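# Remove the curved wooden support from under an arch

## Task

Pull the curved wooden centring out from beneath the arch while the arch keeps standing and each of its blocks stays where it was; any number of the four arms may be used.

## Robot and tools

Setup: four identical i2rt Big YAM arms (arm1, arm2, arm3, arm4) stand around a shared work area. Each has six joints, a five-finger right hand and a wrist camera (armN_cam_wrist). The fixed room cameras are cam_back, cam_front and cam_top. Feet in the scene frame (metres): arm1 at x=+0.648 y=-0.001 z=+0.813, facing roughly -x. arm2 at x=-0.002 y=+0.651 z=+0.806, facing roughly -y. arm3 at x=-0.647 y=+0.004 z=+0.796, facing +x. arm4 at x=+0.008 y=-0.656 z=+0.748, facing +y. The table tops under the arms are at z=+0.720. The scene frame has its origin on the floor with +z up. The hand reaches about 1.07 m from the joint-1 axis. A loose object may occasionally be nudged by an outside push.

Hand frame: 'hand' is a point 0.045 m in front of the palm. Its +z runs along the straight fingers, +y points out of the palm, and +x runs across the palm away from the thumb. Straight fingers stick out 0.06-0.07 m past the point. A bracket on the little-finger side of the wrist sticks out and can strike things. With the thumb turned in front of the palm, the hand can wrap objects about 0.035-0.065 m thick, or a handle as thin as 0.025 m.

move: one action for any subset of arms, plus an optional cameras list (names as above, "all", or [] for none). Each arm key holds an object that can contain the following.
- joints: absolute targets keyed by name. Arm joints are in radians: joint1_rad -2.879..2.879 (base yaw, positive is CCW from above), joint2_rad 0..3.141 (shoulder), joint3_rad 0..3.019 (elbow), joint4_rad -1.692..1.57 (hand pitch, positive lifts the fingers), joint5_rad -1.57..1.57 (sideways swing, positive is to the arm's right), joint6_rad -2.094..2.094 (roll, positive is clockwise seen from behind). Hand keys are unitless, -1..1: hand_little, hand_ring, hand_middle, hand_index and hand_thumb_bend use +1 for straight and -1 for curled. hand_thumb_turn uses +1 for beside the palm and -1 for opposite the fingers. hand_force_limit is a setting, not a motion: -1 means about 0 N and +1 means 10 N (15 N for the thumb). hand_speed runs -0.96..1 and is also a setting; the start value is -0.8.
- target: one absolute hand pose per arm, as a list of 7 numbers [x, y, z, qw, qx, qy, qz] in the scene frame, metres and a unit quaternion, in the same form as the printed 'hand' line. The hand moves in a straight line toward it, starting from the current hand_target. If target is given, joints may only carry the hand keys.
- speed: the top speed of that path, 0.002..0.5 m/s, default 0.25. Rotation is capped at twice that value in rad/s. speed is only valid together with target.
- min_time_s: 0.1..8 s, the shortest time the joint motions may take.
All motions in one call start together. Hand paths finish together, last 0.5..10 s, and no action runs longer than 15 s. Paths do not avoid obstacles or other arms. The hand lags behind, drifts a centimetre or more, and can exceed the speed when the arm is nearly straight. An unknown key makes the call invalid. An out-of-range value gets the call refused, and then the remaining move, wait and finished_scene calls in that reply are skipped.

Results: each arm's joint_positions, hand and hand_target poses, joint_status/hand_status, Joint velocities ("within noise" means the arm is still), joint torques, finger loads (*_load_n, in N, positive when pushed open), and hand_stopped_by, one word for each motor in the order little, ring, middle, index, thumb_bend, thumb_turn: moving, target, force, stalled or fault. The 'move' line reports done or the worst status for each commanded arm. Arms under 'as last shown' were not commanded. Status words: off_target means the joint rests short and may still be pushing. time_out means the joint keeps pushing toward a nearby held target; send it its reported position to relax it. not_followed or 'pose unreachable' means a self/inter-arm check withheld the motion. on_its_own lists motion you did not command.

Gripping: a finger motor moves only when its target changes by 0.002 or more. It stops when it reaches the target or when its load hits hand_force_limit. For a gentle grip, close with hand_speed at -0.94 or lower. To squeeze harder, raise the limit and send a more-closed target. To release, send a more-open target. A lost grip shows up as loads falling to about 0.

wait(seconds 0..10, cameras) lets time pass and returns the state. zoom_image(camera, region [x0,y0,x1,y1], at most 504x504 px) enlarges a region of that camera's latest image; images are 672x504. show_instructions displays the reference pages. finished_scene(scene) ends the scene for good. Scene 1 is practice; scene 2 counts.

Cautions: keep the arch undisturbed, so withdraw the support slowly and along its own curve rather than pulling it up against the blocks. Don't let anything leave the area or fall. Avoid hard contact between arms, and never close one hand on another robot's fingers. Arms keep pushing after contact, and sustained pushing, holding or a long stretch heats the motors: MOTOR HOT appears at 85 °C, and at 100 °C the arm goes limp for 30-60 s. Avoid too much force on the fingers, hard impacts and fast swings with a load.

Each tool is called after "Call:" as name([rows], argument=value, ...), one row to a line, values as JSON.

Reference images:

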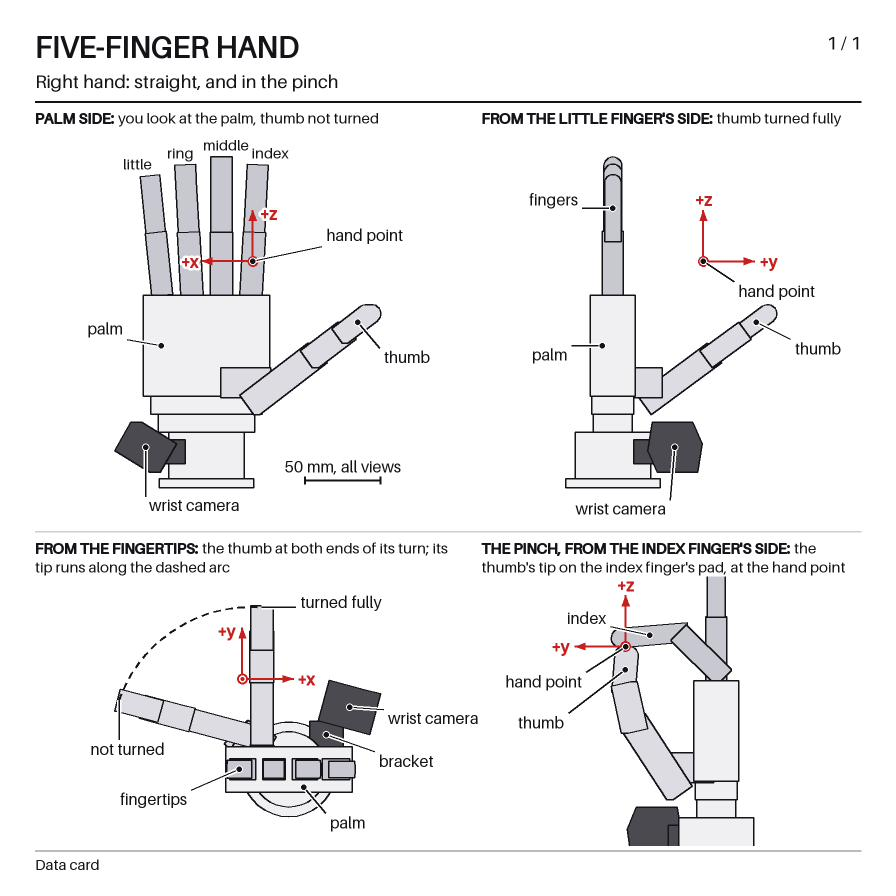

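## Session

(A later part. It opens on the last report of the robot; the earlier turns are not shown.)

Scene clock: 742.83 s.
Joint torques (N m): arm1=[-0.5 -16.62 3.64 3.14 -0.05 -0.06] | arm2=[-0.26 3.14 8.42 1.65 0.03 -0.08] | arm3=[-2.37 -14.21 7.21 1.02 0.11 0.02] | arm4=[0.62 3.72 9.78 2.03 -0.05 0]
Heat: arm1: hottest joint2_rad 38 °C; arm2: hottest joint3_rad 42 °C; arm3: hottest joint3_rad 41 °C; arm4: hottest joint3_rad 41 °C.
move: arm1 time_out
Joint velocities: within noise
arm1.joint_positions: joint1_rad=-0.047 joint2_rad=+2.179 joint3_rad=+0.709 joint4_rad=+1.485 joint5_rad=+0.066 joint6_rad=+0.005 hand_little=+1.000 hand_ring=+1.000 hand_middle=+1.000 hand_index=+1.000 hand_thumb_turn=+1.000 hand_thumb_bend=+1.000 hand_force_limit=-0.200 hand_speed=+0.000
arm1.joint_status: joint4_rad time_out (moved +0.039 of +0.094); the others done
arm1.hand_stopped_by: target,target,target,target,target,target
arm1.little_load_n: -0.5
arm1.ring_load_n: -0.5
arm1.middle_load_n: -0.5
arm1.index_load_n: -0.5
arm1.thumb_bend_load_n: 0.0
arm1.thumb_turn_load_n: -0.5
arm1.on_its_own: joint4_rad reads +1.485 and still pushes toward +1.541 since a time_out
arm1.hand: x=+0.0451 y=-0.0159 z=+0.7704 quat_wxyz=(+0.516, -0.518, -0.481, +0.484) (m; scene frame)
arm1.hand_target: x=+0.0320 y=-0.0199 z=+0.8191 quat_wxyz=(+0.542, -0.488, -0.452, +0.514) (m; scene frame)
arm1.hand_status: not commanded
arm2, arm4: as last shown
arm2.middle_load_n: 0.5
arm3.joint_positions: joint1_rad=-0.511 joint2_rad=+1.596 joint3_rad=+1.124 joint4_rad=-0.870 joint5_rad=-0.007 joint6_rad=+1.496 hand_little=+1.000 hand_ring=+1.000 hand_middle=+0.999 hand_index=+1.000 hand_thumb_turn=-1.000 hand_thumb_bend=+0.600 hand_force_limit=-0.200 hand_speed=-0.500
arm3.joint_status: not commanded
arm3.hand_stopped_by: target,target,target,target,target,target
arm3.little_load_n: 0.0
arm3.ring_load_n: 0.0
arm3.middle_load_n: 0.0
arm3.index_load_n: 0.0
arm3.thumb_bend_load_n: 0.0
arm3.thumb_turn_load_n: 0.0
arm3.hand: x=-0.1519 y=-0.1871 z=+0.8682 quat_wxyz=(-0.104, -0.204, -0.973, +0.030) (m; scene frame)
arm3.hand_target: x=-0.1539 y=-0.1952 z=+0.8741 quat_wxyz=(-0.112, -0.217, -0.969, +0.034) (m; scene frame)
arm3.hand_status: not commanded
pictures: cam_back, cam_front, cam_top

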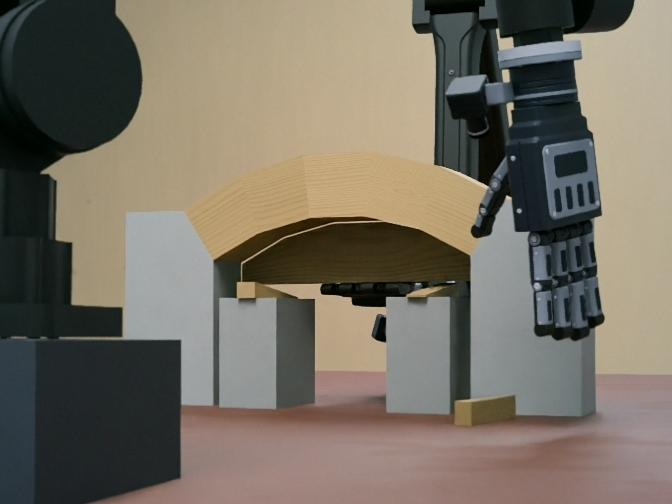

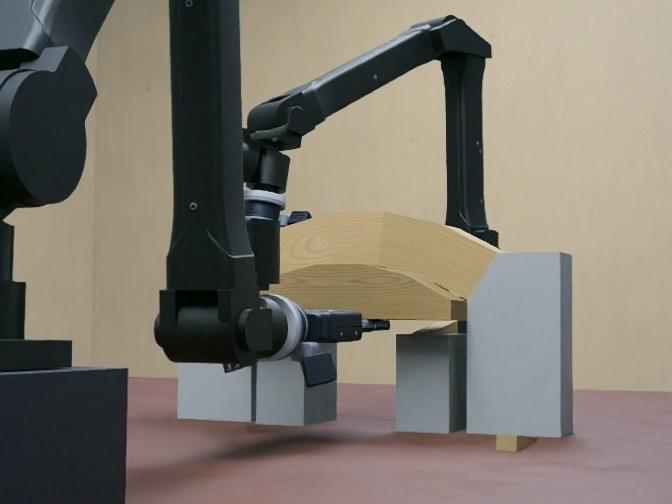

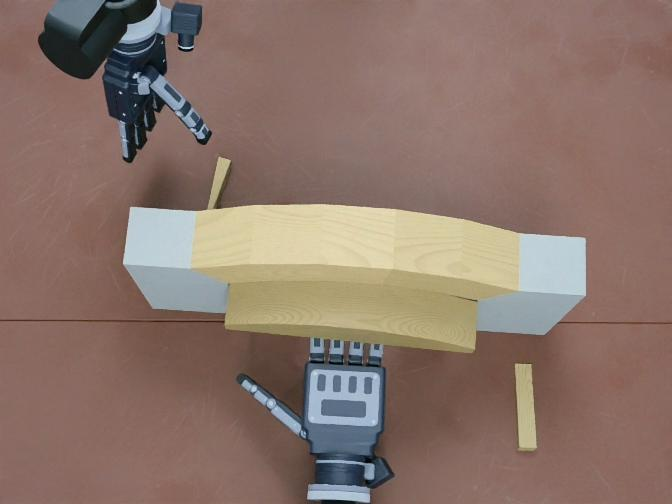

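Call:
move(arm1={"joints":{"joint1_rad":-0.0348,"joint2_rad":2.113,"joint3_rad":0.660,"joint4_rad":1.569,"joint5_rad":0.0725},"min_time_s":3.5}, cameras=["cam_front","cam_back","cam_top"])

Call:
zoom_image(camera="cam_front", region=[290, 250, 480, 350])

Call:
zoom_image(camera="cam_top", region=[220, 240, 490, 350])

Call:
zoom_image(camera="cam_back", region=[210, 210, 480, 310])

Scene clock: 779.70 s.
Joint torques (N m): arm1=[-0.56 -15.68 3.08 3.02 -0.05 -0.06] | arm2=[-0.15 3.08 8.44 1.66 0.02 -0.07] | arm3=[-2.37 -14.15 7.21 1.02 0.11 0.02] | arm4=[1.14 2.9 9.58 2.07 0.03 0.03]
Heat: arm1: hottest joint2_rad 37 °C; arm2: hottest joint3_rad 42 °C; arm3: hottest joint3_rad 41 °C; arm4: hottest joint3_rad 42 °C.
move: arm1 done
Joint velocities: within noise
arm1.joint_positions: joint1_rad=-0.042 joint2_rad=+2.162 joint3_rad=+0.656 joint4_rad=+1.506 joint5_rad=+0.070 joint6_rad=+0.005 hand_little=+1.000 hand_ring=+1.000 hand_middle=+1.000 hand_index=+1.000 hand_thumb_turn=+1.000 hand_thumb_bend=+1.000 hand_force_limit=-0.200 hand_speed=+0.000
arm1.joint_status: all done
joint sent to its limit — arm1.joint4_rad, upper limit.
arm1.hand_stopped_by: target,target,target,target,target,target
arm1.little_load_n: -0.5
arm1.ring_load_n: -0.5
arm1.middle_load_n: -0.5
arm1.index_load_n: -0.5
arm1.thumb_bend_load_n: 0.0
arm1.thumb_turn_load_n: 0.0
arm1.hand: x=+0.0645 y=-0.0179 z=+0.7698 quat_wxyz=(+0.512, -0.522, -0.485, +0.480) (m; scene frame)
arm1.hand_target: x=+0.0528 y=-0.0219 z=+0.8128 quat_wxyz=(+0.536, -0.495, -0.459, +0.508) (m; scene frame)
arm1.hand_status: not commanded
arm2, arm3, arm4: as last shown
arm2.middle_load_n: 0.0
pictures: cam_back, cam_front, cam_top

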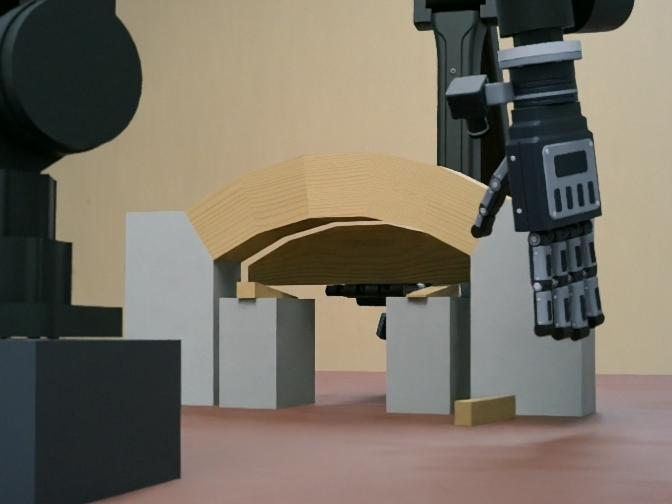

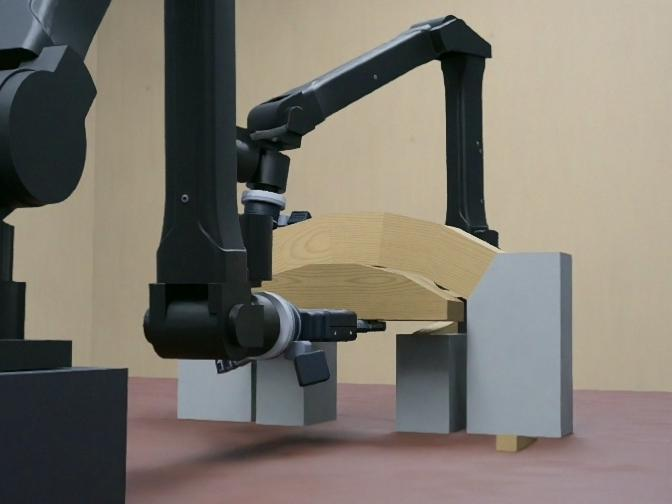

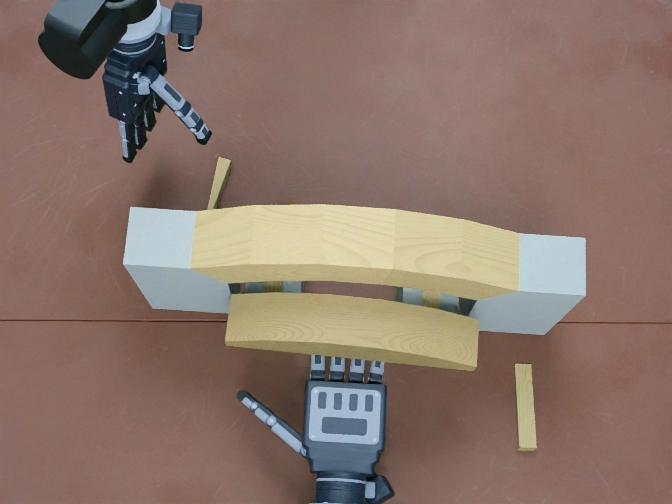

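Scaled by 2.653.

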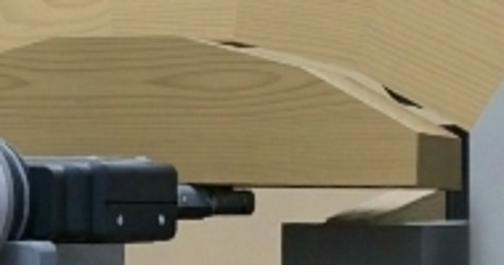

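Scaled by 1.867.

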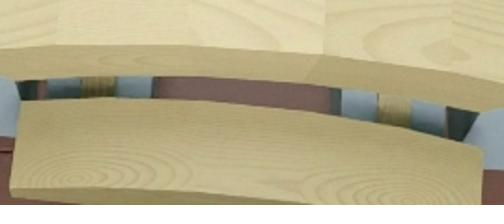

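Scaled by 1.867.

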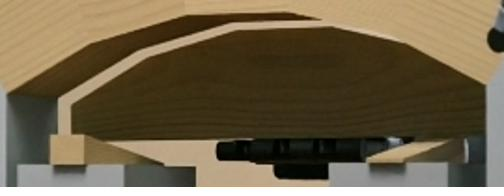

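Call:
move(arm1={"joints":{"joint2_rad":2.081,"joint3_rad":0.654},"min_time_s":2})

Call:
move(arm1={"joints":{"joint1_rad":-0.029,"joint2_rad":2.012,"joint3_rad":0.538,"joint5_rad":0.078},"min_time_s":4}, cameras=["cam_front","cam_back","cam_top"])

Scene clock: 805.23 s.
Joint torques (N m): arm1=[-0.5 -15.74 3.45 3 -0.06 -0.06] | arm2=[-0.21 3.08 8.42 1.63 0.03 -0.08] | arm3=[-2.32 -14.15 7.21 1.02 0.11 0.02] | arm4=[1.49 4.84 9.57 2.18 -0.05 0.02]
Heat: arm1: hottest joint2_rad 37 °C; arm2: hottest joint3_rad 42 °C; arm3: hottest joint3_rad 41 °C; arm4: hottest joint3_rad 42 °C.
move: arm1 done
Joint velocities: within noise
arm1.joint_positions: joint1_rad=-0.042 joint2_rad=+2.133 joint3_rad=+0.648 joint4_rad=+1.506 joint5_rad=+0.070 joint6_rad=+0.005 hand_little=+1.000 hand_ring=+1.000 hand_middle=+1.000 hand_index=+1.000 hand_thumb_turn=+1.000 hand_thumb_bend=+1.000 hand_force_limit=-0.200 hand_speed=+0.000
arm1.joint_status: all done
arm1.hand_stopped_by: target,target,target,target,target,target
arm1.little_load_n: -0.5
arm1.ring_load_n: -0.5
arm1.middle_load_n: -1.0
arm1.index_load_n: -1.0
arm1.thumb_bend_load_n: 0.0
arm1.thumb_turn_load_n: 0.0
arm1.hand: x=+0.0632 y=-0.0178 z=+0.7837 quat_wxyz=(+0.517, -0.517, -0.479, +0.485) (m; scene frame)
arm1.hand_target: x=+0.0514 y=-0.0219 z=+0.8291 quat_wxyz=(+0.542, -0.488, -0.452, +0.514) (m; scene frame)
arm1.hand_status: not commanded
arm2, arm3, arm4: as last shown
arm3.middle_load_n: -0.5
pictures: none

Scene clock: 809.53 s.
Joint torques (N m): arm1=[-0.44 -14.33 3 3 -0.04 -0.06] | arm2=[-0.26 3.08 8.43 1.62 0.03 -0.08] | arm3=[-2.32 -14.15 7.2 1.02 0.11 0.02] | arm4=[0.67 3.55 10.02 2.1 0 0.05]
Heat: arm1: hottest joint2_rad 37 °C; arm2: hottest joint3_rad 42 °C; arm3: hottest joint3_rad 41 °C; arm4: hottest joint3_rad 42 °C.
move: arm1 done
Joint velocities: within noise
arm1.joint_positions: joint1_rad=-0.037 joint2_rad=+2.061 joint3_rad=+0.532 joint4_rad=+1.506 joint5_rad=+0.076 joint6_rad=+0.005 hand_little=+1.000 hand_ring=+1.000 hand_middle=+1.000 hand_index=+1.000 hand_thumb_turn=+1.000 hand_thumb_bend=+1.000 hand_force_limit=-0.200 hand_speed=+0.000
arm1.joint_status: all done
arm1.hand_stopped_by: target,target,target,target,target,target
arm1.little_load_n: -0.5
arm1.ring_load_n: -0.5
arm1.middle_load_n: -0.5
arm1.index_load_n: -1.0
arm1.thumb_bend_load_n: 0.0
arm1.thumb_turn_load_n: 0.0
arm1.hand: x=+0.1035 y=-0.0194 z=+0.7892 quat_wxyz=(+0.507, -0.528, -0.490, +0.474) (m; scene frame)
arm1.hand_target: x=+0.0918 y=-0.0236 z=+0.8308 quat_wxyz=(+0.531, -0.500, -0.464, +0.502) (m; scene frame)
arm1.hand_status: not commanded
arm2, arm3, arm4: as last shown
arm3.middle_load_n: 0.0
pictures: cam_back, cam_front, cam_top

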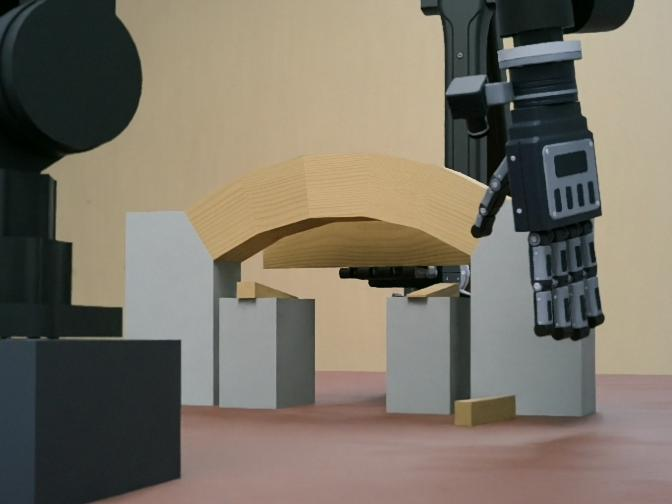

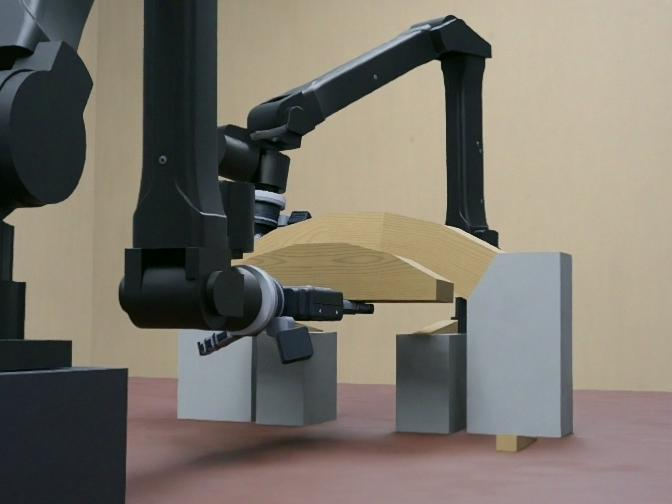

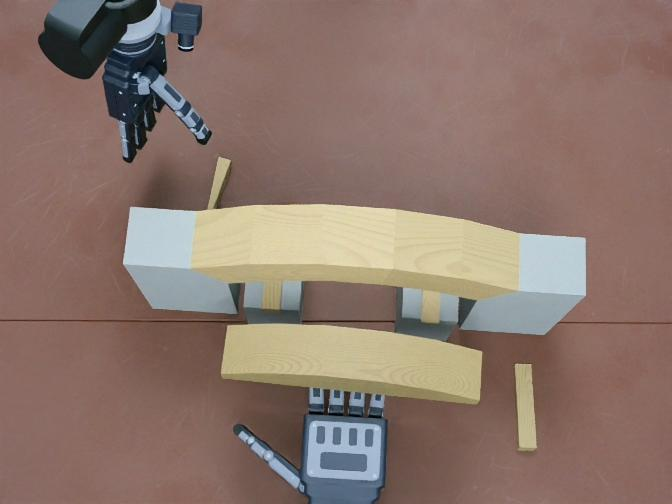

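Call:
move(arm1={"joints":{"joint2_rad":1.724,"joint3_rad":0.284,"joint4_rad":1.311},"min_time_s":6}, cameras=["cam_front","cam_top"])

Scene clock: 859.07 s.
Joint torques (N m): arm1=[-0.5 -10.34 3.52 1.68 -0.03 -0.06] | arm2=[-0.21 3.14 8.46 1.68 0.02 -0.08] | arm3=[-2.37 -14.21 7.21 1.02 0.11 0.02] | arm4=[0.91 3.78 9.95 2.21 0.01 0]
Heat: arm1: hottest joint2_rad 36 °C; arm2: hottest joint3_rad 42 °C; arm3: hottest joint3_rad 41 °C; arm4: hottest joint3_rad 42 °C.
move: arm1 done
Joint velocities: within noise
arm1.joint_positions: joint1_rad=-0.037 joint2_rad=+1.766 joint3_rad=+0.278 joint4_rad=+1.298 joint5_rad=+0.076 joint6_rad=+0.005 hand_little=+1.000 hand_ring=+1.000 hand_middle=+1.000 hand_index=+1.000 hand_thumb_turn=+1.000 hand_thumb_bend=+1.000 hand_force_limit=-0.200 hand_speed=+0.000
arm1.joint_status: all done
arm1.hand_stopped_by: target,target,target,target,target,target
arm1.little_load_n: -0.5
arm1.ring_load_n: -0.5
arm1.middle_load_n: -1.0
arm1.index_load_n: -1.0
arm1.thumb_bend_load_n: 0.0
arm1.thumb_turn_load_n: 0.0
arm1.hand: x=+0.2007 y=-0.0189 z=+0.8043 quat_wxyz=(+0.464, -0.565, -0.531, +0.428) (m; scene frame)
arm1.hand_target: x=+0.1911 y=-0.0222 z=+0.8271 quat_wxyz=(+0.479, -0.550, -0.519, +0.446) (m; scene frame)
arm1.hand_status: not commanded
arm2.joint_positions: joint1_rad=-0.584 joint2_rad=+0.583 joint3_rad=+1.360 joint4_rad=-1.578 joint5_rad=+0.119 joint6_rad=-1.069 hand_little=+1.000 hand_ring=+1.000 hand_middle=+1.000 hand_index=+1.000 hand_thumb_turn=+1.000 hand_thumb_bend=+1.000 hand_force_limit=+0.000 hand_speed=-0.800
arm2.joint_status: not commanded
arm2.hand_stopped_by: target,target,target,target,target,target
arm2.little_load_n: 0.0
arm2.ring_load_n: 0.0
arm2.middle_load_n: 0.5
arm2.index_load_n: 0.0
arm2.thumb_bend_load_n: 0.0
arm2.thumb_turn_load_n: 0.0
arm2.hand: x=-0.1430 y=+0.5558 z=+1.2418 quat_wxyz=(+0.314, +0.192, -0.906, +0.211) (m; scene frame)
arm2.hand_target: x=-0.1429 y=+0.5561 z=+1.2503 quat_wxyz=(+0.321, +0.191, -0.901, +0.218) (m; scene frame)
arm2.hand_status: not commanded
arm3: as last shown
arm4.joint_positions: joint1_rad=-0.137 joint2_rad=+0.586 joint3_rad=+1.364 joint4_rad=-1.422 joint5_rad=+0.103 joint6_rad=-1.583 hand_little=+1.000 hand_ring=+1.000 hand_middle=+1.000 hand_index=+1.000 hand_thumb_turn=+1.000 hand_thumb_bend=+1.000 hand_force_limit=+0.000 hand_speed=-0.800
arm4.joint_status: not commanded
arm4.hand_stopped_by: target,target,target,target,target,target
arm4.little_load_n: 0.5
arm4.ring_load_n: 0.0
arm4.middle_load_n: 0.0
arm4.index_load_n: 0.0
arm4.thumb_bend_load_n: 0.0
arm4.thumb_turn_load_n: 0.0
arm4.hand: x=+0.1090 y=-0.4523 z=+1.2292 quat_wxyz=(-0.260, +0.675, +0.589, +0.359) (m; scene frame)
arm4.hand_target: x=+0.1089 y=-0.4530 z=+1.2422 quat_wxyz=(-0.270, +0.671, +0.584, +0.369) (m; scene frame)
arm4.hand_status: not commanded
pictures: cam_front, cam_top

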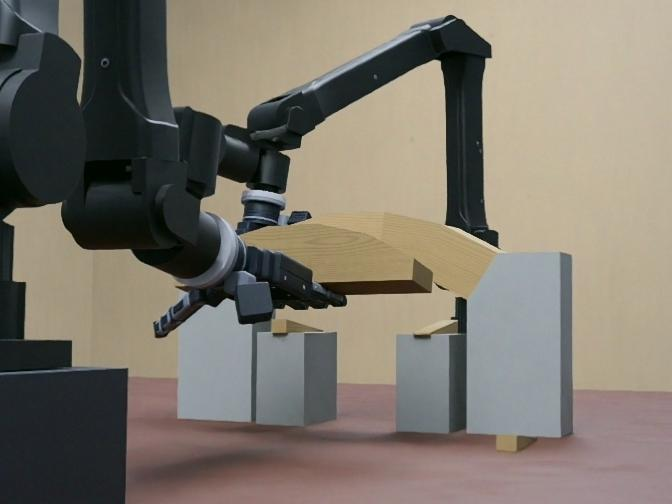

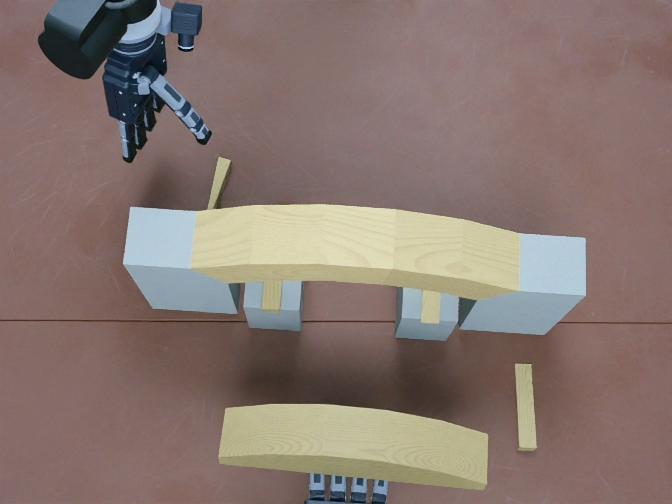

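Call:
move(arm1={"joints":{"joint2_rad":1.914,"joint3_rad":0.356,"joint4_rad":1.234},"min_time_s":5}, cameras=["cam_front","cam_top","cam_back"])

Scene clock: 879.23 s.
Joint torques (N m): arm1=[-0.44 -8.53 5 1.62 -0.03 -0.06] | arm2=[-0.26 3.08 8.44 1.65 0.03 -0.08] | arm3=[-2.32 -14.15 7.21 1.02 0.11 0.02] | arm4=[0.44 3.72 9.78 2.21 -0.01 0]
Heat: arm1: hottest joint2_rad 36 °C; arm2: hottest joint3_rad 42 °C; arm3: hottest joint3_rad 41 °C; arm4: hottest joint3_rad 42 °C.
move: arm1 done
Joint velocities: arm1=[within noise] | arm2=[within noise] | arm3=[within noise] | arm4=[0.015 -0.015 0.002 0.002 -0.022 0.154]
arm1.joint_positions: joint1_rad=-0.037 joint2_rad=+1.922 joint3_rad=+0.321 joint4_rad=+1.221 joint5_rad=+0.076 joint6_rad=+0.005 hand_little=+1.000 hand_ring=+1.000 hand_middle=+1.000 hand_index=+1.000 hand_thumb_turn=+1.000 hand_thumb_bend=+1.000 hand_force_limit=-0.200 hand_speed=+0.000
arm1.joint_status: all done
arm1.hand_stopped_by: target,target,target,target,target,target
arm1.little_load_n: -0.5
arm1.ring_load_n: -1.5
arm1.middle_load_n: -2.0
arm1.index_load_n: -0.5
arm1.thumb_bend_load_n: 0.0
arm1.thumb_turn_load_n: 0.0
arm1.hand: x=+0.2164 y=-0.0188 z=+0.7313 quat_wxyz=(+0.412, -0.603, -0.573, +0.372) (m; scene frame)
arm1.hand_target: x=+0.1941 y=-0.0222 z=+0.7453 quat_wxyz=(+0.427, -0.590, -0.564, +0.390) (m; scene frame)
arm1.hand_status: not commanded
arm2, arm3, arm4: as last shown
arm2.little_load_n: 0.5
arm2.middle_load_n: 0.0
arm4.little_load_n: 0.0
pictures: cam_back, cam_front, cam_top

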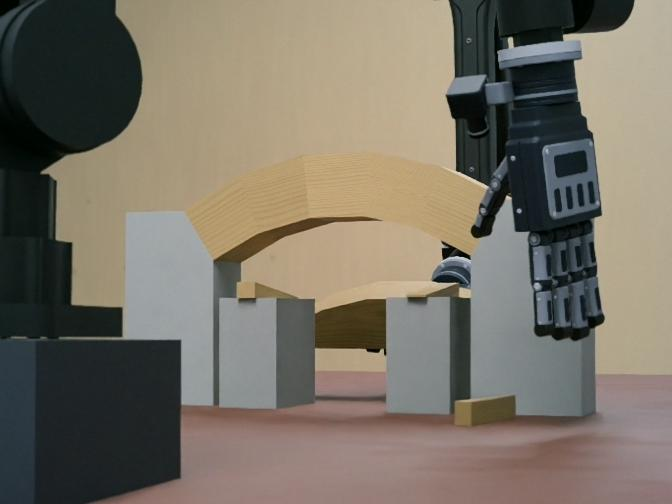

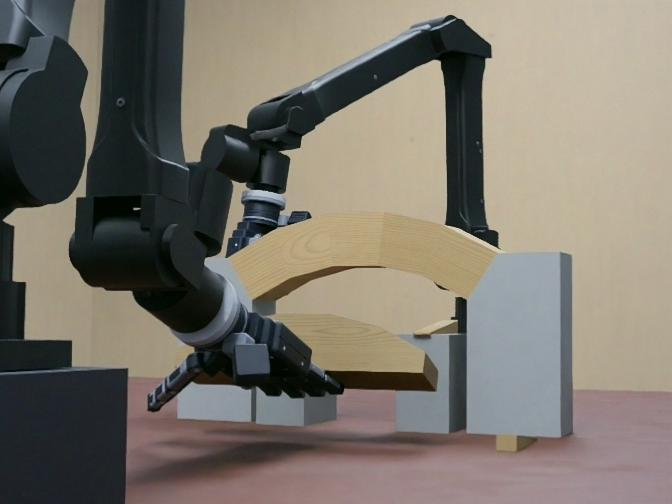

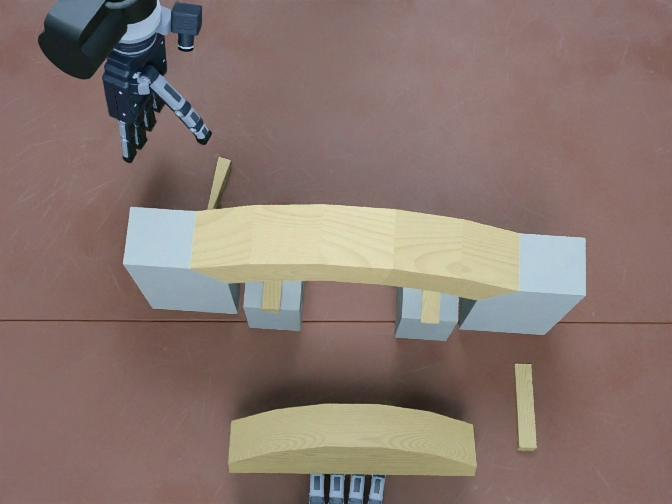

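Call:
move(arm1={"joints":{"joint2_rad":1.97},"min_time_s":3}, cameras=["cam_front","cam_back"])

Call:
zoom_image(camera="cam_front", region=[140, 290, 480, 450])

Scene clock: 893.67 s.
Joint torques (N m): arm1=[-0.5 -8.64 3.95 1.58 -0.02 -0.06] | arm2=[-0.21 3.19 8.4 1.66 0.02 -0.08] | arm3=[-2.37 -14.15 7.21 1.02 0.11 0.02] | arm4=[0.26 3.49 9.42 1.95 -0.03 0.08]
Heat: arm1: hottest joint2_rad 35 °C; arm2: hottest joint3_rad 42 °C; arm3: hottest joint3_rad 41 °C; arm4: hottest joint3_rad 42 °C.
move: arm1 done
Joint velocities: within noise
arm1.joint_positions: joint1_rad=-0.037 joint2_rad=+1.977 joint3_rad=+0.326 joint4_rad=+1.221 joint5_rad=+0.076 joint6_rad=+0.005 hand_little=+1.000 hand_ring=+1.000 hand_middle=+1.000 hand_index=+1.000 hand_thumb_turn=+1.000 hand_thumb_bend=+1.000 hand_force_limit=-0.200 hand_speed=+0.000
arm1.joint_status: all done
arm1.hand_stopped_by: target,target,target,target,target,target
arm1.little_load_n: -0.5
arm1.ring_load_n: -1.5
arm1.middle_load_n: -2.0
arm1.index_load_n: -0.5
arm1.thumb_bend_load_n: 0.0
arm1.thumb_turn_load_n: 0.0
arm1.hand: x=+0.2259 y=-0.0188 z=+0.7099 quat_wxyz=(+0.398, -0.612, -0.583, +0.357) (m; scene frame)
arm1.hand_target: x=+0.2060 y=-0.0220 z=+0.7214 quat_wxyz=(+0.411, -0.600, -0.576, +0.373) (m; scene frame)
arm1.hand_status: not commanded
arm2, arm3, arm4: as last shown
arm2.little_load_n: 0.0
arm3.thumb_bend_load_n: -0.5
pictures: cam_back, cam_front

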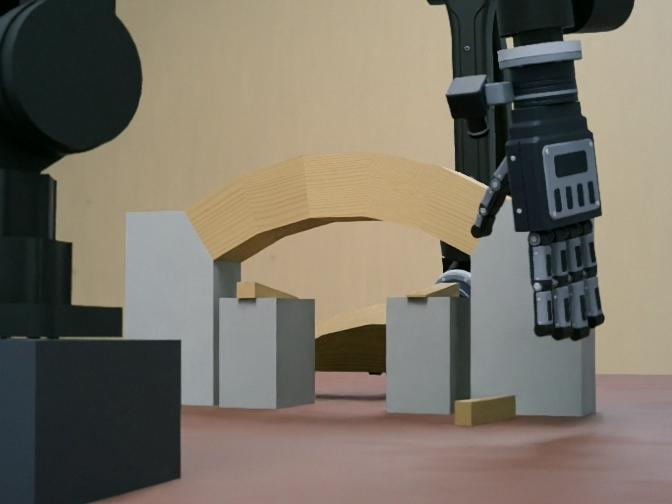

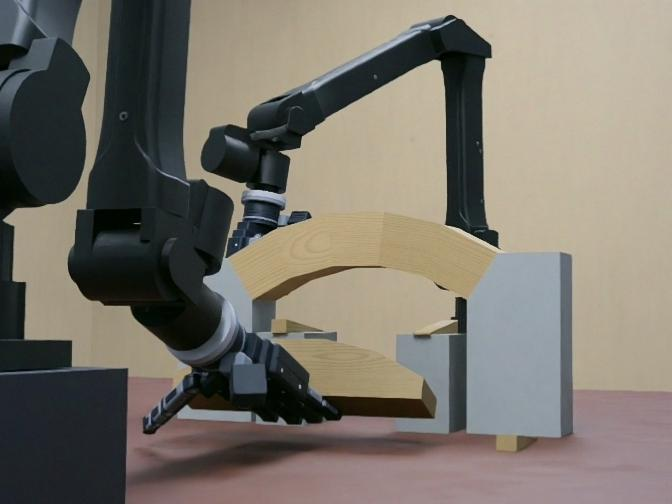

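Scaled by 1.482.

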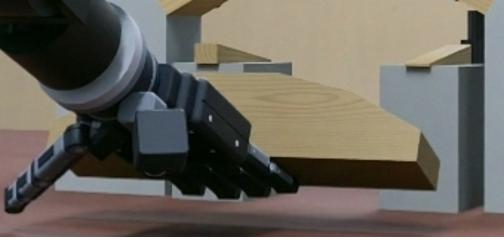

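Call:
move(arm1={"joints":{"joint2_rad":1.983},"min_time_s":1})

Call:
move(arm1={"joints":{"joint2_rad":1.942},"min_time_s":0.7}, cameras=["cam_front","cam_back"])

Call:
move(arm1={"joints":{"joint2_rad":1.87,"joint4_rad":1.13},"min_time_s":4}, cameras=["cam_front","cam_back"])

Call:
zoom_image(camera="cam_front", region=[140, 290, 480, 450])

Scene clock: 917.53 s.
Joint torques (N m): arm1=[-0.5 -8.64 3.81 1.58 -0.02 -0.06] | arm2=[-0.32 3.02 8.42 1.62 0.03 -0.08] | arm3=[-2.32 -14.21 7.2 1.03 0.11 0.02] | arm4=[0.91 2.49 9.62 2.07 -0.02 0.05]
Heat: arm1: hottest joint2_rad 34 °C; arm2: hottest joint3_rad 42 °C; arm3: hottest joint3_rad 41 °C; arm4: hottest joint3_rad 42 °C.
move: arm1 done
Joint velocities: within noise
arm1.joint_positions: joint1_rad=-0.037 joint2_rad=+1.990 joint3_rad=+0.326 joint4_rad=+1.221 joint5_rad=+0.076 joint6_rad=+0.005 hand_little=+1.000 hand_ring=+1.000 hand_middle=+1.000 hand_index=+1.000 hand_thumb_turn=+1.000 hand_thumb_bend=+1.000 hand_force_limit=-0.200 hand_speed=+0.000
arm1.joint_status: all done
arm1.hand_stopped_by: target,target,target,target,target,target
arm1.little_load_n: -0.5
arm1.ring_load_n: -1.5
arm1.middle_load_n: -2.0
arm1.index_load_n: -0.5
arm1.thumb_bend_load_n: 0.0
arm1.thumb_turn_load_n: 0.0
arm1.hand: x=+0.2289 y=-0.0188 z=+0.7049 quat_wxyz=(+0.394, -0.614, -0.586, +0.353) (m; scene frame)
arm1.hand_target: x=+0.2089 y=-0.0220 z=+0.7160 quat_wxyz=(+0.408, -0.603, -0.578, +0.369) (m; scene frame)
arm1.hand_status: not commanded
arm2, arm3, arm4: as last shown
arm3.thumb_bend_load_n: 0.0
pictures: none

Scene clock: 918.70 s.
Joint torques (N m): arm1=[-0.5 -11.58 3.88 1.58 -0.03 -0.06] | arm2=[-0.21 3.14 8.4 1.65 0.03 -0.09] | arm3=[-2.32 -14.15 7.21 1.03 0.11 0.02] | arm4=[-0.21 3.19 9.7 2.14 0.01 0.08]
Heat: arm1: hottest joint2_rad 34 °C; arm2: hottest joint3_rad 42 °C; arm3: hottest joint3_rad 41 °C; arm4: hottest joint3_rad 42 °C.
move: arm1 done
Joint velocities: within noise
arm1.joint_positions: joint1_rad=-0.037 joint2_rad=+1.984 joint3_rad=+0.326 joint4_rad=+1.221 joint5_rad=+0.076 joint6_rad=+0.005 hand_little=+1.000 hand_ring=+1.000 hand_middle=+1.000 hand_index=+1.000 hand_thumb_turn=+1.000 hand_thumb_bend=+1.000 hand_force_limit=-0.200 hand_speed=+0.000
arm1.joint_status: all done
arm1.hand_stopped_by: target,target,target,target,target,target
arm1.little_load_n: -0.5
arm1.ring_load_n: -1.5
arm1.middle_load_n: -2.0
arm1.index_load_n: -0.5
arm1.thumb_bend_load_n: 0.0
arm1.thumb_turn_load_n: 0.0
arm1.hand: x=+0.2276 y=-0.0188 z=+0.7070 quat_wxyz=(+0.395, -0.613, -0.585, +0.354) (m; scene frame)
arm1.hand_target: x=+0.2000 y=-0.0221 z=+0.7331 quat_wxyz=(+0.419, -0.595, -0.570, +0.381) (m; scene frame)
arm1.hand_status: not commanded
arm2, arm4: as last shown
arm2.index_load_n: -0.5
arm3.joint_positions: joint1_rad=-0.511 joint2_rad=+1.596 joint3_rad=+1.124 joint4_rad=-0.870 joint5_rad=-0.007 joint6_rad=+1.496 hand_little=+1.000 hand_ring=+1.000 hand_middle=+0.999 hand_index=+1.000 hand_thumb_turn=-1.000 hand_thumb_bend=+0.600 hand_force_limit=-0.200 hand_speed=-0.500
arm3.joint_status: not commanded
arm3.hand_stopped_by: target,target,target,target,target,target
arm3.little_load_n: 0.0
arm3.ring_load_n: 0.0
arm3.middle_load_n: 0.0
arm3.index_load_n: 0.0
arm3.thumb_bend_load_n: 0.0
arm3.thumb_turn_load_n: 0.0
arm3.hand: x=-0.1519 y=-0.1871 z=+0.8682 quat_wxyz=(-0.104, -0.204, -0.973, +0.030) (m; scene frame)
arm3.hand_target: x=-0.1539 y=-0.1952 z=+0.8741 quat_wxyz=(-0.112, -0.217, -0.969, +0.034) (m; scene frame)
arm3.hand_status: not commanded
pictures: cam_back, cam_front

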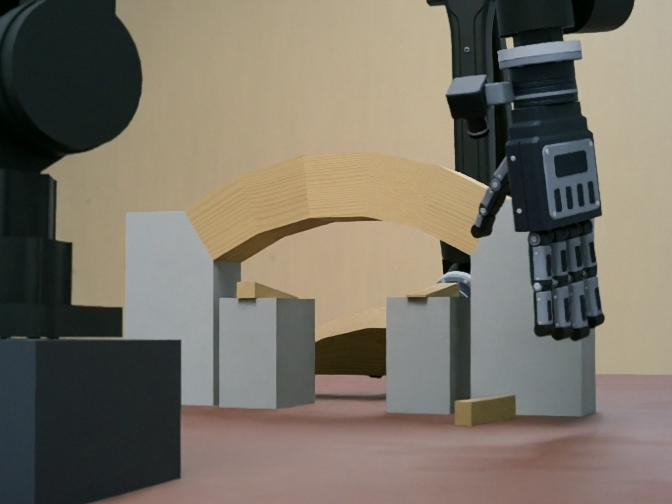

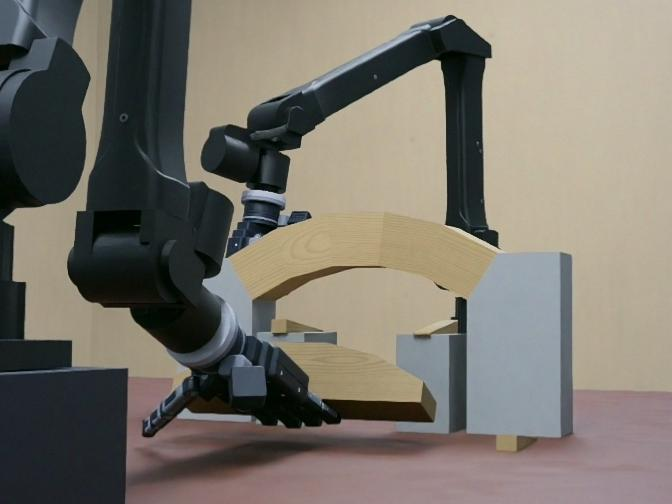

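Scene clock: 923.00 s.
Joint torques (N m): arm1=[-0.44 -11.34 4.56 1.52 -0.02 -0.06] | arm2=[-0.15 3.14 8.43 1.65 0.02 -0.08] | arm3=[-2.37 -14.21 7.21 1.01 0.11 0.02] | arm4=[1.03 3.96 9.77 2.19 0 0.08]
Heat: arm1: hottest joint2_rad 34 °C; arm2: hottest joint3_rad 42 °C; arm3: hottest joint3_rad 41 °C; arm4: hottest joint3_rad 42 °C.
move: arm1 done
Joint velocities: within noise
arm1.joint_positions: joint1_rad=-0.037 joint2_rad=+1.913 joint3_rad=+0.326 joint4_rad=+1.118 joint5_rad=+0.076 joint6_rad=+0.005 hand_little=+1.000 hand_ring=+1.000 hand_middle=+1.000 hand_index=+1.000 hand_thumb_turn=+1.000 hand_thumb_bend=+1.000 hand_force_limit=-0.200 hand_speed=+0.000
arm1.joint_status: all done
arm1.hand_stopped_by: target,target,target,target,target,target
arm1.little_load_n: -0.5
arm1.ring_load_n: -1.5
arm1.middle_load_n: -2.0
arm1.index_load_n: -0.5
arm1.thumb_bend_load_n: 0.0
arm1.thumb_turn_load_n: 0.0
arm1.hand: x=+0.2290 y=-0.0188 z=+0.7134 quat_wxyz=(+0.386, -0.619, -0.591, +0.345) (m; scene frame)
arm1.hand_target: x=+0.2014 y=-0.0221 z=+0.7400 quat_wxyz=(+0.410, -0.601, -0.577, +0.371) (m; scene frame)
arm1.hand_status: not commanded
arm2, arm3, arm4: as last shown
arm2.index_load_n: 0.0
arm3.thumb_turn_load_n: -0.5
pictures: cam_back, cam_front

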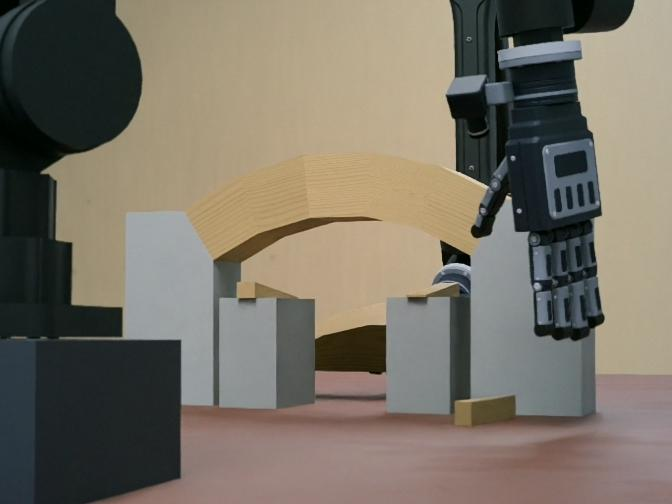

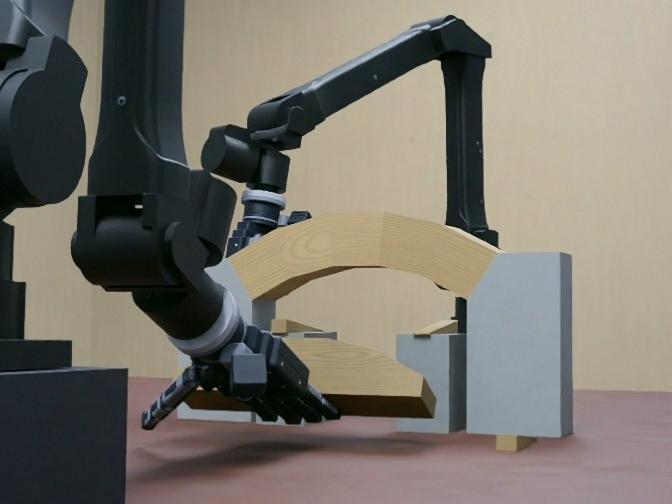

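Scaled by 1.482.

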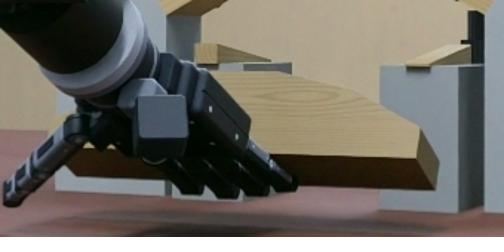

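Call:
move(arm1={"joints":{"joint2_rad":1.917},"min_time_s":1.5})

Call:
move(arm1={"joints":{"joint2_rad":1.878},"min_time_s":1})

Call:
move(arm1={"joints":{"joint2_rad":1.83,"joint4_rad":1.06},"min_time_s":3}, cameras=["cam_front","cam_back"])

Call:
zoom_image(camera="cam_front", region=[140, 290, 480, 450])

Scene clock: 935.87 s.
Joint torques (N m): arm1=[-0.44 -8.47 4.41 1.52 -0.02 -0.06] | arm2=[-0.21 3.08 8.43 1.63 0.02 -0.08] | arm3=[-2.32 -14.21 7.21 1.02 0.11 0.02] | arm4=[0.79 2.96 9.74 1.99 0 0.03]
Heat: arm1: hottest joint2_rad 34 °C; arm2: hottest joint3_rad 42 °C; arm3: hottest joint3_rad 41 °C; arm4: hottest joint3_rad 42 °C.
move: arm1 done
Joint velocities: within noise
arm1.joint_positions: joint1_rad=-0.037 joint2_rad=+1.924 joint3_rad=+0.326 joint4_rad=+1.118 joint5_rad=+0.076 joint6_rad=+0.005 hand_little=+1.000 hand_ring=+1.000 hand_middle=+1.000 hand_index=+1.000 hand_thumb_turn=+1.000 hand_thumb_bend=+1.000 hand_force_limit=-0.200 hand_speed=+0.000
arm1.joint_status: all done
arm1.hand_stopped_by: target,target,target,target,target,target
arm1.little_load_n: 0.0
arm1.ring_load_n: -1.5
arm1.middle_load_n: -2.0
arm1.index_load_n: -0.5
arm1.thumb_bend_load_n: 0.0
arm1.thumb_turn_load_n: 0.0
arm1.hand: x=+0.2316 y=-0.0188 z=+0.7089 quat_wxyz=(+0.383, -0.621, -0.593, +0.341) (m; scene frame)
arm1.hand_target: x=+0.2114 y=-0.0219 z=+0.7205 quat_wxyz=(+0.397, -0.609, -0.586, +0.357) (m; scene frame)
arm1.hand_status: not commanded
arm2, arm3, arm4: as last shown
arm3.thumb_turn_load_n: 0.0
pictures: none

Scene clock: 937.17 s.
Joint torques (N m): arm1=[-0.44 -11.28 4.48 1.54 -0.02 -0.06] | arm2=[-0.15 3.19 8.47 1.65 0.03 -0.08] | arm3=[-2.32 -14.21 7.21 1.02 0.11 0.02] | arm4=[0.79 4.19 9.8 2.06 0 0.04]
Heat: arm1: hottest joint2_rad 34 °C; arm2: hottest joint3_rad 42 °C; arm3: hottest joint3_rad 41 °C; arm4: hottest joint3_rad 42 °C.
move: arm1 done
Joint velocities: within noise
arm1.joint_positions: joint1_rad=-0.037 joint2_rad=+1.920 joint3_rad=+0.326 joint4_rad=+1.118 joint5_rad=+0.076 joint6_rad=+0.005 hand_little=+1.000 hand_ring=+1.000 hand_middle=+1.000 hand_index=+1.000 hand_thumb_turn=+1.000 hand_thumb_bend=+1.000 hand_force_limit=-0.200 hand_speed=+0.000
arm1.joint_status: all done
arm1.hand_stopped_by: target,target,target,target,target,target
arm1.little_load_n: 0.0
arm1.ring_load_n: -1.5
arm1.middle_load_n: -2.0
arm1.index_load_n: -0.5
arm1.thumb_bend_load_n: 0.0
arm1.thumb_turn_load_n: 0.0
arm1.hand: x=+0.2307 y=-0.0188 z=+0.7104 quat_wxyz=(+0.384, -0.620, -0.592, +0.342) (m; scene frame)
arm1.hand_target: x=+0.2031 y=-0.0220 z=+0.7366 quat_wxyz=(+0.408, -0.603, -0.578, +0.369) (m; scene frame)
arm1.hand_status: not commanded
arm2, arm3, arm4: as last shown
arm4.thumb_turn_load_n: 0.5
pictures: none

Scene clock: 940.63 s.
Joint torques (N m): arm1=[-0.44 -8.7 4.18 1.43 -0.06 -0.06] | arm2=[-0.21 3.02 8.44 1.63 0.02 -0.08] | arm3=[-2.37 -14.21 7.2 1.02 0.11 0.02] | arm4=[0.26 3.37 9.57 2.14 -0.01 0.08]
Heat: arm1: hottest joint2_rad 34 °C; arm2: hottest joint3_rad 42 °C; arm3: hottest joint3_rad 41 °C; arm4: hottest joint3_rad 42 °C.
move: arm1 done
Joint velocities: within noise
arm1.joint_positions: joint1_rad=-0.037 joint2_rad=+1.842 joint3_rad=+0.340 joint4_rad=+1.051 joint5_rad=+0.077 joint6_rad=+0.005 hand_little=+1.000 hand_ring=+1.000 hand_middle=+1.000 hand_index=+1.000 hand_thumb_turn=+1.000 hand_thumb_bend=+1.000 hand_force_limit=-0.200 hand_speed=+0.000
arm1.joint_status: all done
arm1.hand_stopped_by: target,target,target,target,target,target
arm1.little_load_n: 0.0
arm1.ring_load_n: 0.0
arm1.middle_load_n: 0.0
arm1.index_load_n: 0.0
arm1.thumb_bend_load_n: 0.0
arm1.thumb_turn_load_n: 0.0
arm1.hand: x=+0.2175 y=-0.0190 z=+0.7305 quat_wxyz=(+0.392, -0.616, -0.588, +0.350) (m; scene frame)
arm1.hand_target: x=+0.2046 y=-0.0221 z=+0.7414 quat_wxyz=(+0.402, -0.606, -0.583, +0.362) (m; scene frame)
arm1.hand_status: not commanded
arm2.joint_positions: joint1_rad=-0.584 joint2_rad=+0.583 joint3_rad=+1.360 joint4_rad=-1.578 joint5_rad=+0.119 joint6_rad=-1.069 hand_little=+1.000 hand_ring=+1.000 hand_middle=+1.000 hand_index=+1.000 hand_thumb_turn=+1.000 hand_thumb_bend=+1.000 hand_force_limit=+0.000 hand_speed=-0.800
arm2.joint_status: not commanded
arm2.hand_stopped_by: target,target,target,target,target,target
arm2.little_load_n: 0.0
arm2.ring_load_n: 0.0
arm2.middle_load_n: 0.0
arm2.index_load_n: 0.0
arm2.thumb_bend_load_n: 0.0
arm2.thumb_turn_load_n: 0.0
arm2.hand: x=-0.1430 y=+0.5558 z=+1.2418 quat_wxyz=(+0.314, +0.192, -0.906, +0.211) (m; scene frame)
arm2.hand_target: x=-0.1429 y=+0.5561 z=+1.2503 quat_wxyz=(+0.321, +0.191, -0.901, +0.218) (m; scene frame)
arm2.hand_status: not commanded
arm3: as last shown
arm4.joint_positions: joint1_rad=-0.137 joint2_rad=+0.586 joint3_rad=+1.364 joint4_rad=-1.422 joint5_rad=+0.103 joint6_rad=-1.583 hand_little=+1.000 hand_ring=+1.000 hand_middle=+1.000 hand_index=+1.000 hand_thumb_turn=+1.000 hand_thumb_bend=+1.000 hand_force_limit=+0.000 hand_speed=-0.800
arm4.joint_status: not commanded
arm4.hand_stopped_by: target,target,target,target,target,target
arm4.little_load_n: 0.0
arm4.ring_load_n: 0.0
arm4.middle_load_n: 0.5
arm4.index_load_n: 0.0
arm4.thumb_bend_load_n: 0.0
arm4.thumb_turn_load_n: 0.0
arm4.hand: x=+0.1090 y=-0.4523 z=+1.2292 quat_wxyz=(-0.260, +0.675, +0.589, +0.359) (m; scene frame)
arm4.hand_target: x=+0.1089 y=-0.4530 z=+1.2422 quat_wxyz=(-0.270, +0.671, +0.584, +0.369) (m; scene frame)
arm4.hand_status: not commanded
pictures: cam_back, cam_front

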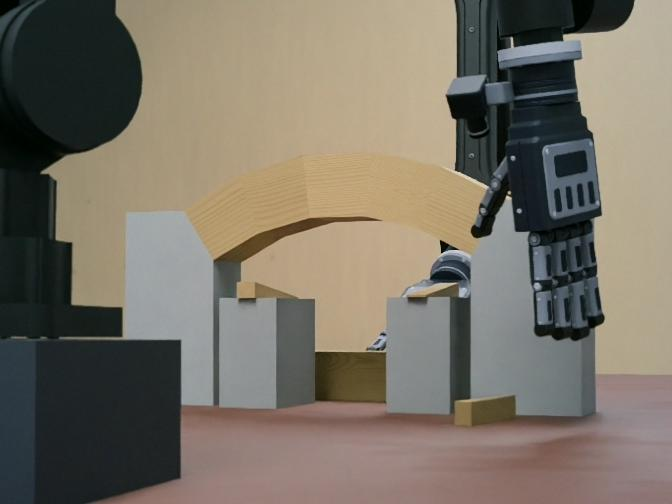

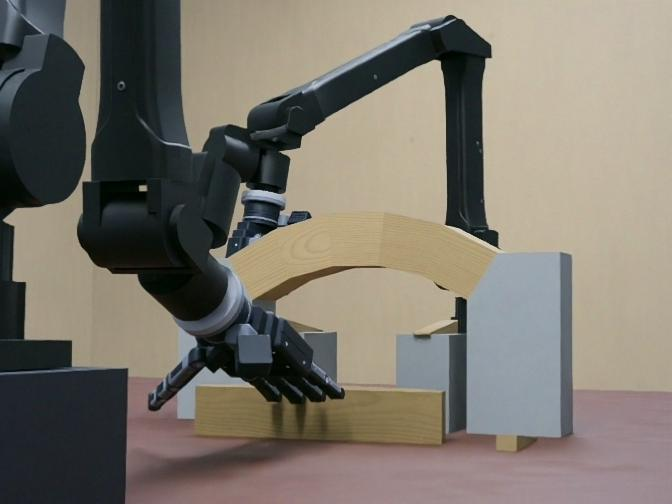

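Scaled by 1.482.

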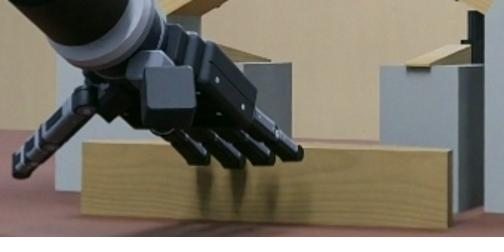

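Call:
move(arm1={"joints":{"joint2_rad":1.6},"min_time_s":3}, cameras=["cam_front","cam_top"])

Scene clock: 948.90 s.
Joint torques (N m): arm1=[-0.5 -8.12 6.48 1.5 -0.07 -0.06] | arm2=[-0.21 3.08 8.43 1.65 0.03 -0.09] | arm3=[-2.32 -14.21 7.21 1.02 0.11 0.02] | arm4=[0.38 3.66 9.57 2.02 -0.08 0]
Heat: arm1: hottest joint2_rad 34 °C; arm2: hottest joint3_rad 42 °C; arm3: hottest joint3_rad 41 °C; arm4: hottest joint3_rad 42 °C.
move: arm1 done
Joint velocities: within noise
arm1.joint_positions: joint1_rad=-0.037 joint2_rad=+1.617 joint3_rad=+0.340 joint4_rad=+1.051 joint5_rad=+0.077 joint6_rad=+0.005 hand_little=+1.000 hand_ring=+1.000 hand_middle=+1.000 hand_index=+1.000 hand_thumb_turn=+1.000 hand_thumb_bend=+1.000 hand_force_limit=-0.200 hand_speed=+0.000
arm1.joint_status: all done
arm1.hand_stopped_by: target,target,target,target,target,target
arm1.little_load_n: 0.0
arm1.ring_load_n: 0.0
arm1.middle_load_n: 0.0
arm1.index_load_n: 0.0
arm1.thumb_bend_load_n: 0.0
arm1.thumb_turn_load_n: -0.5
arm1.hand: x=+0.1804 y=-0.0192 z=+0.8266 quat_wxyz=(+0.455, -0.573, -0.540, +0.417) (m; scene frame)
arm1.hand_target: x=+0.1697 y=-0.0225 z=+0.8422 quat_wxyz=(+0.465, -0.562, -0.532, +0.430) (m; scene frame)
arm1.hand_status: not commanded
arm2, arm3, arm4: as last shown
arm3.thumb_bend_load_n: -0.5
arm4.middle_load_n: 0.0
pictures: cam_front, cam_top

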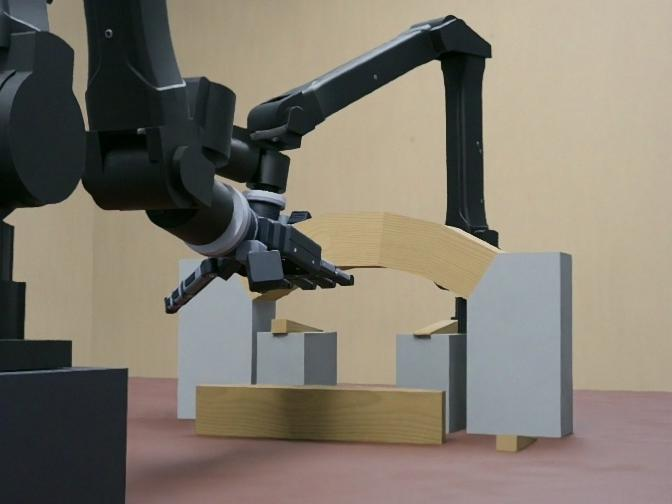

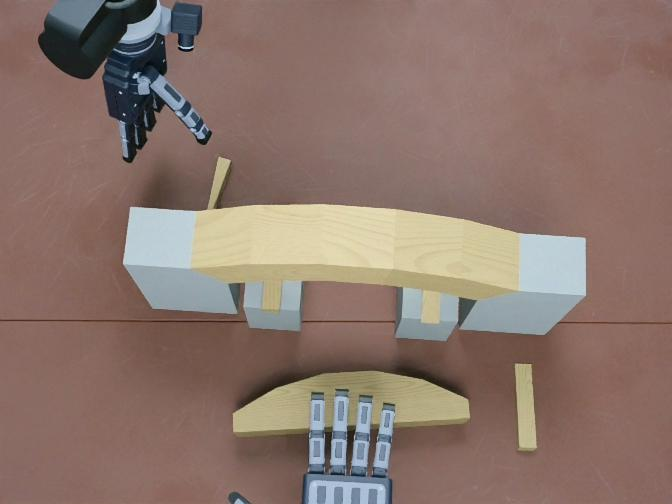

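Call:
finished_scene(scene=2)

The scene is finished: the task was done.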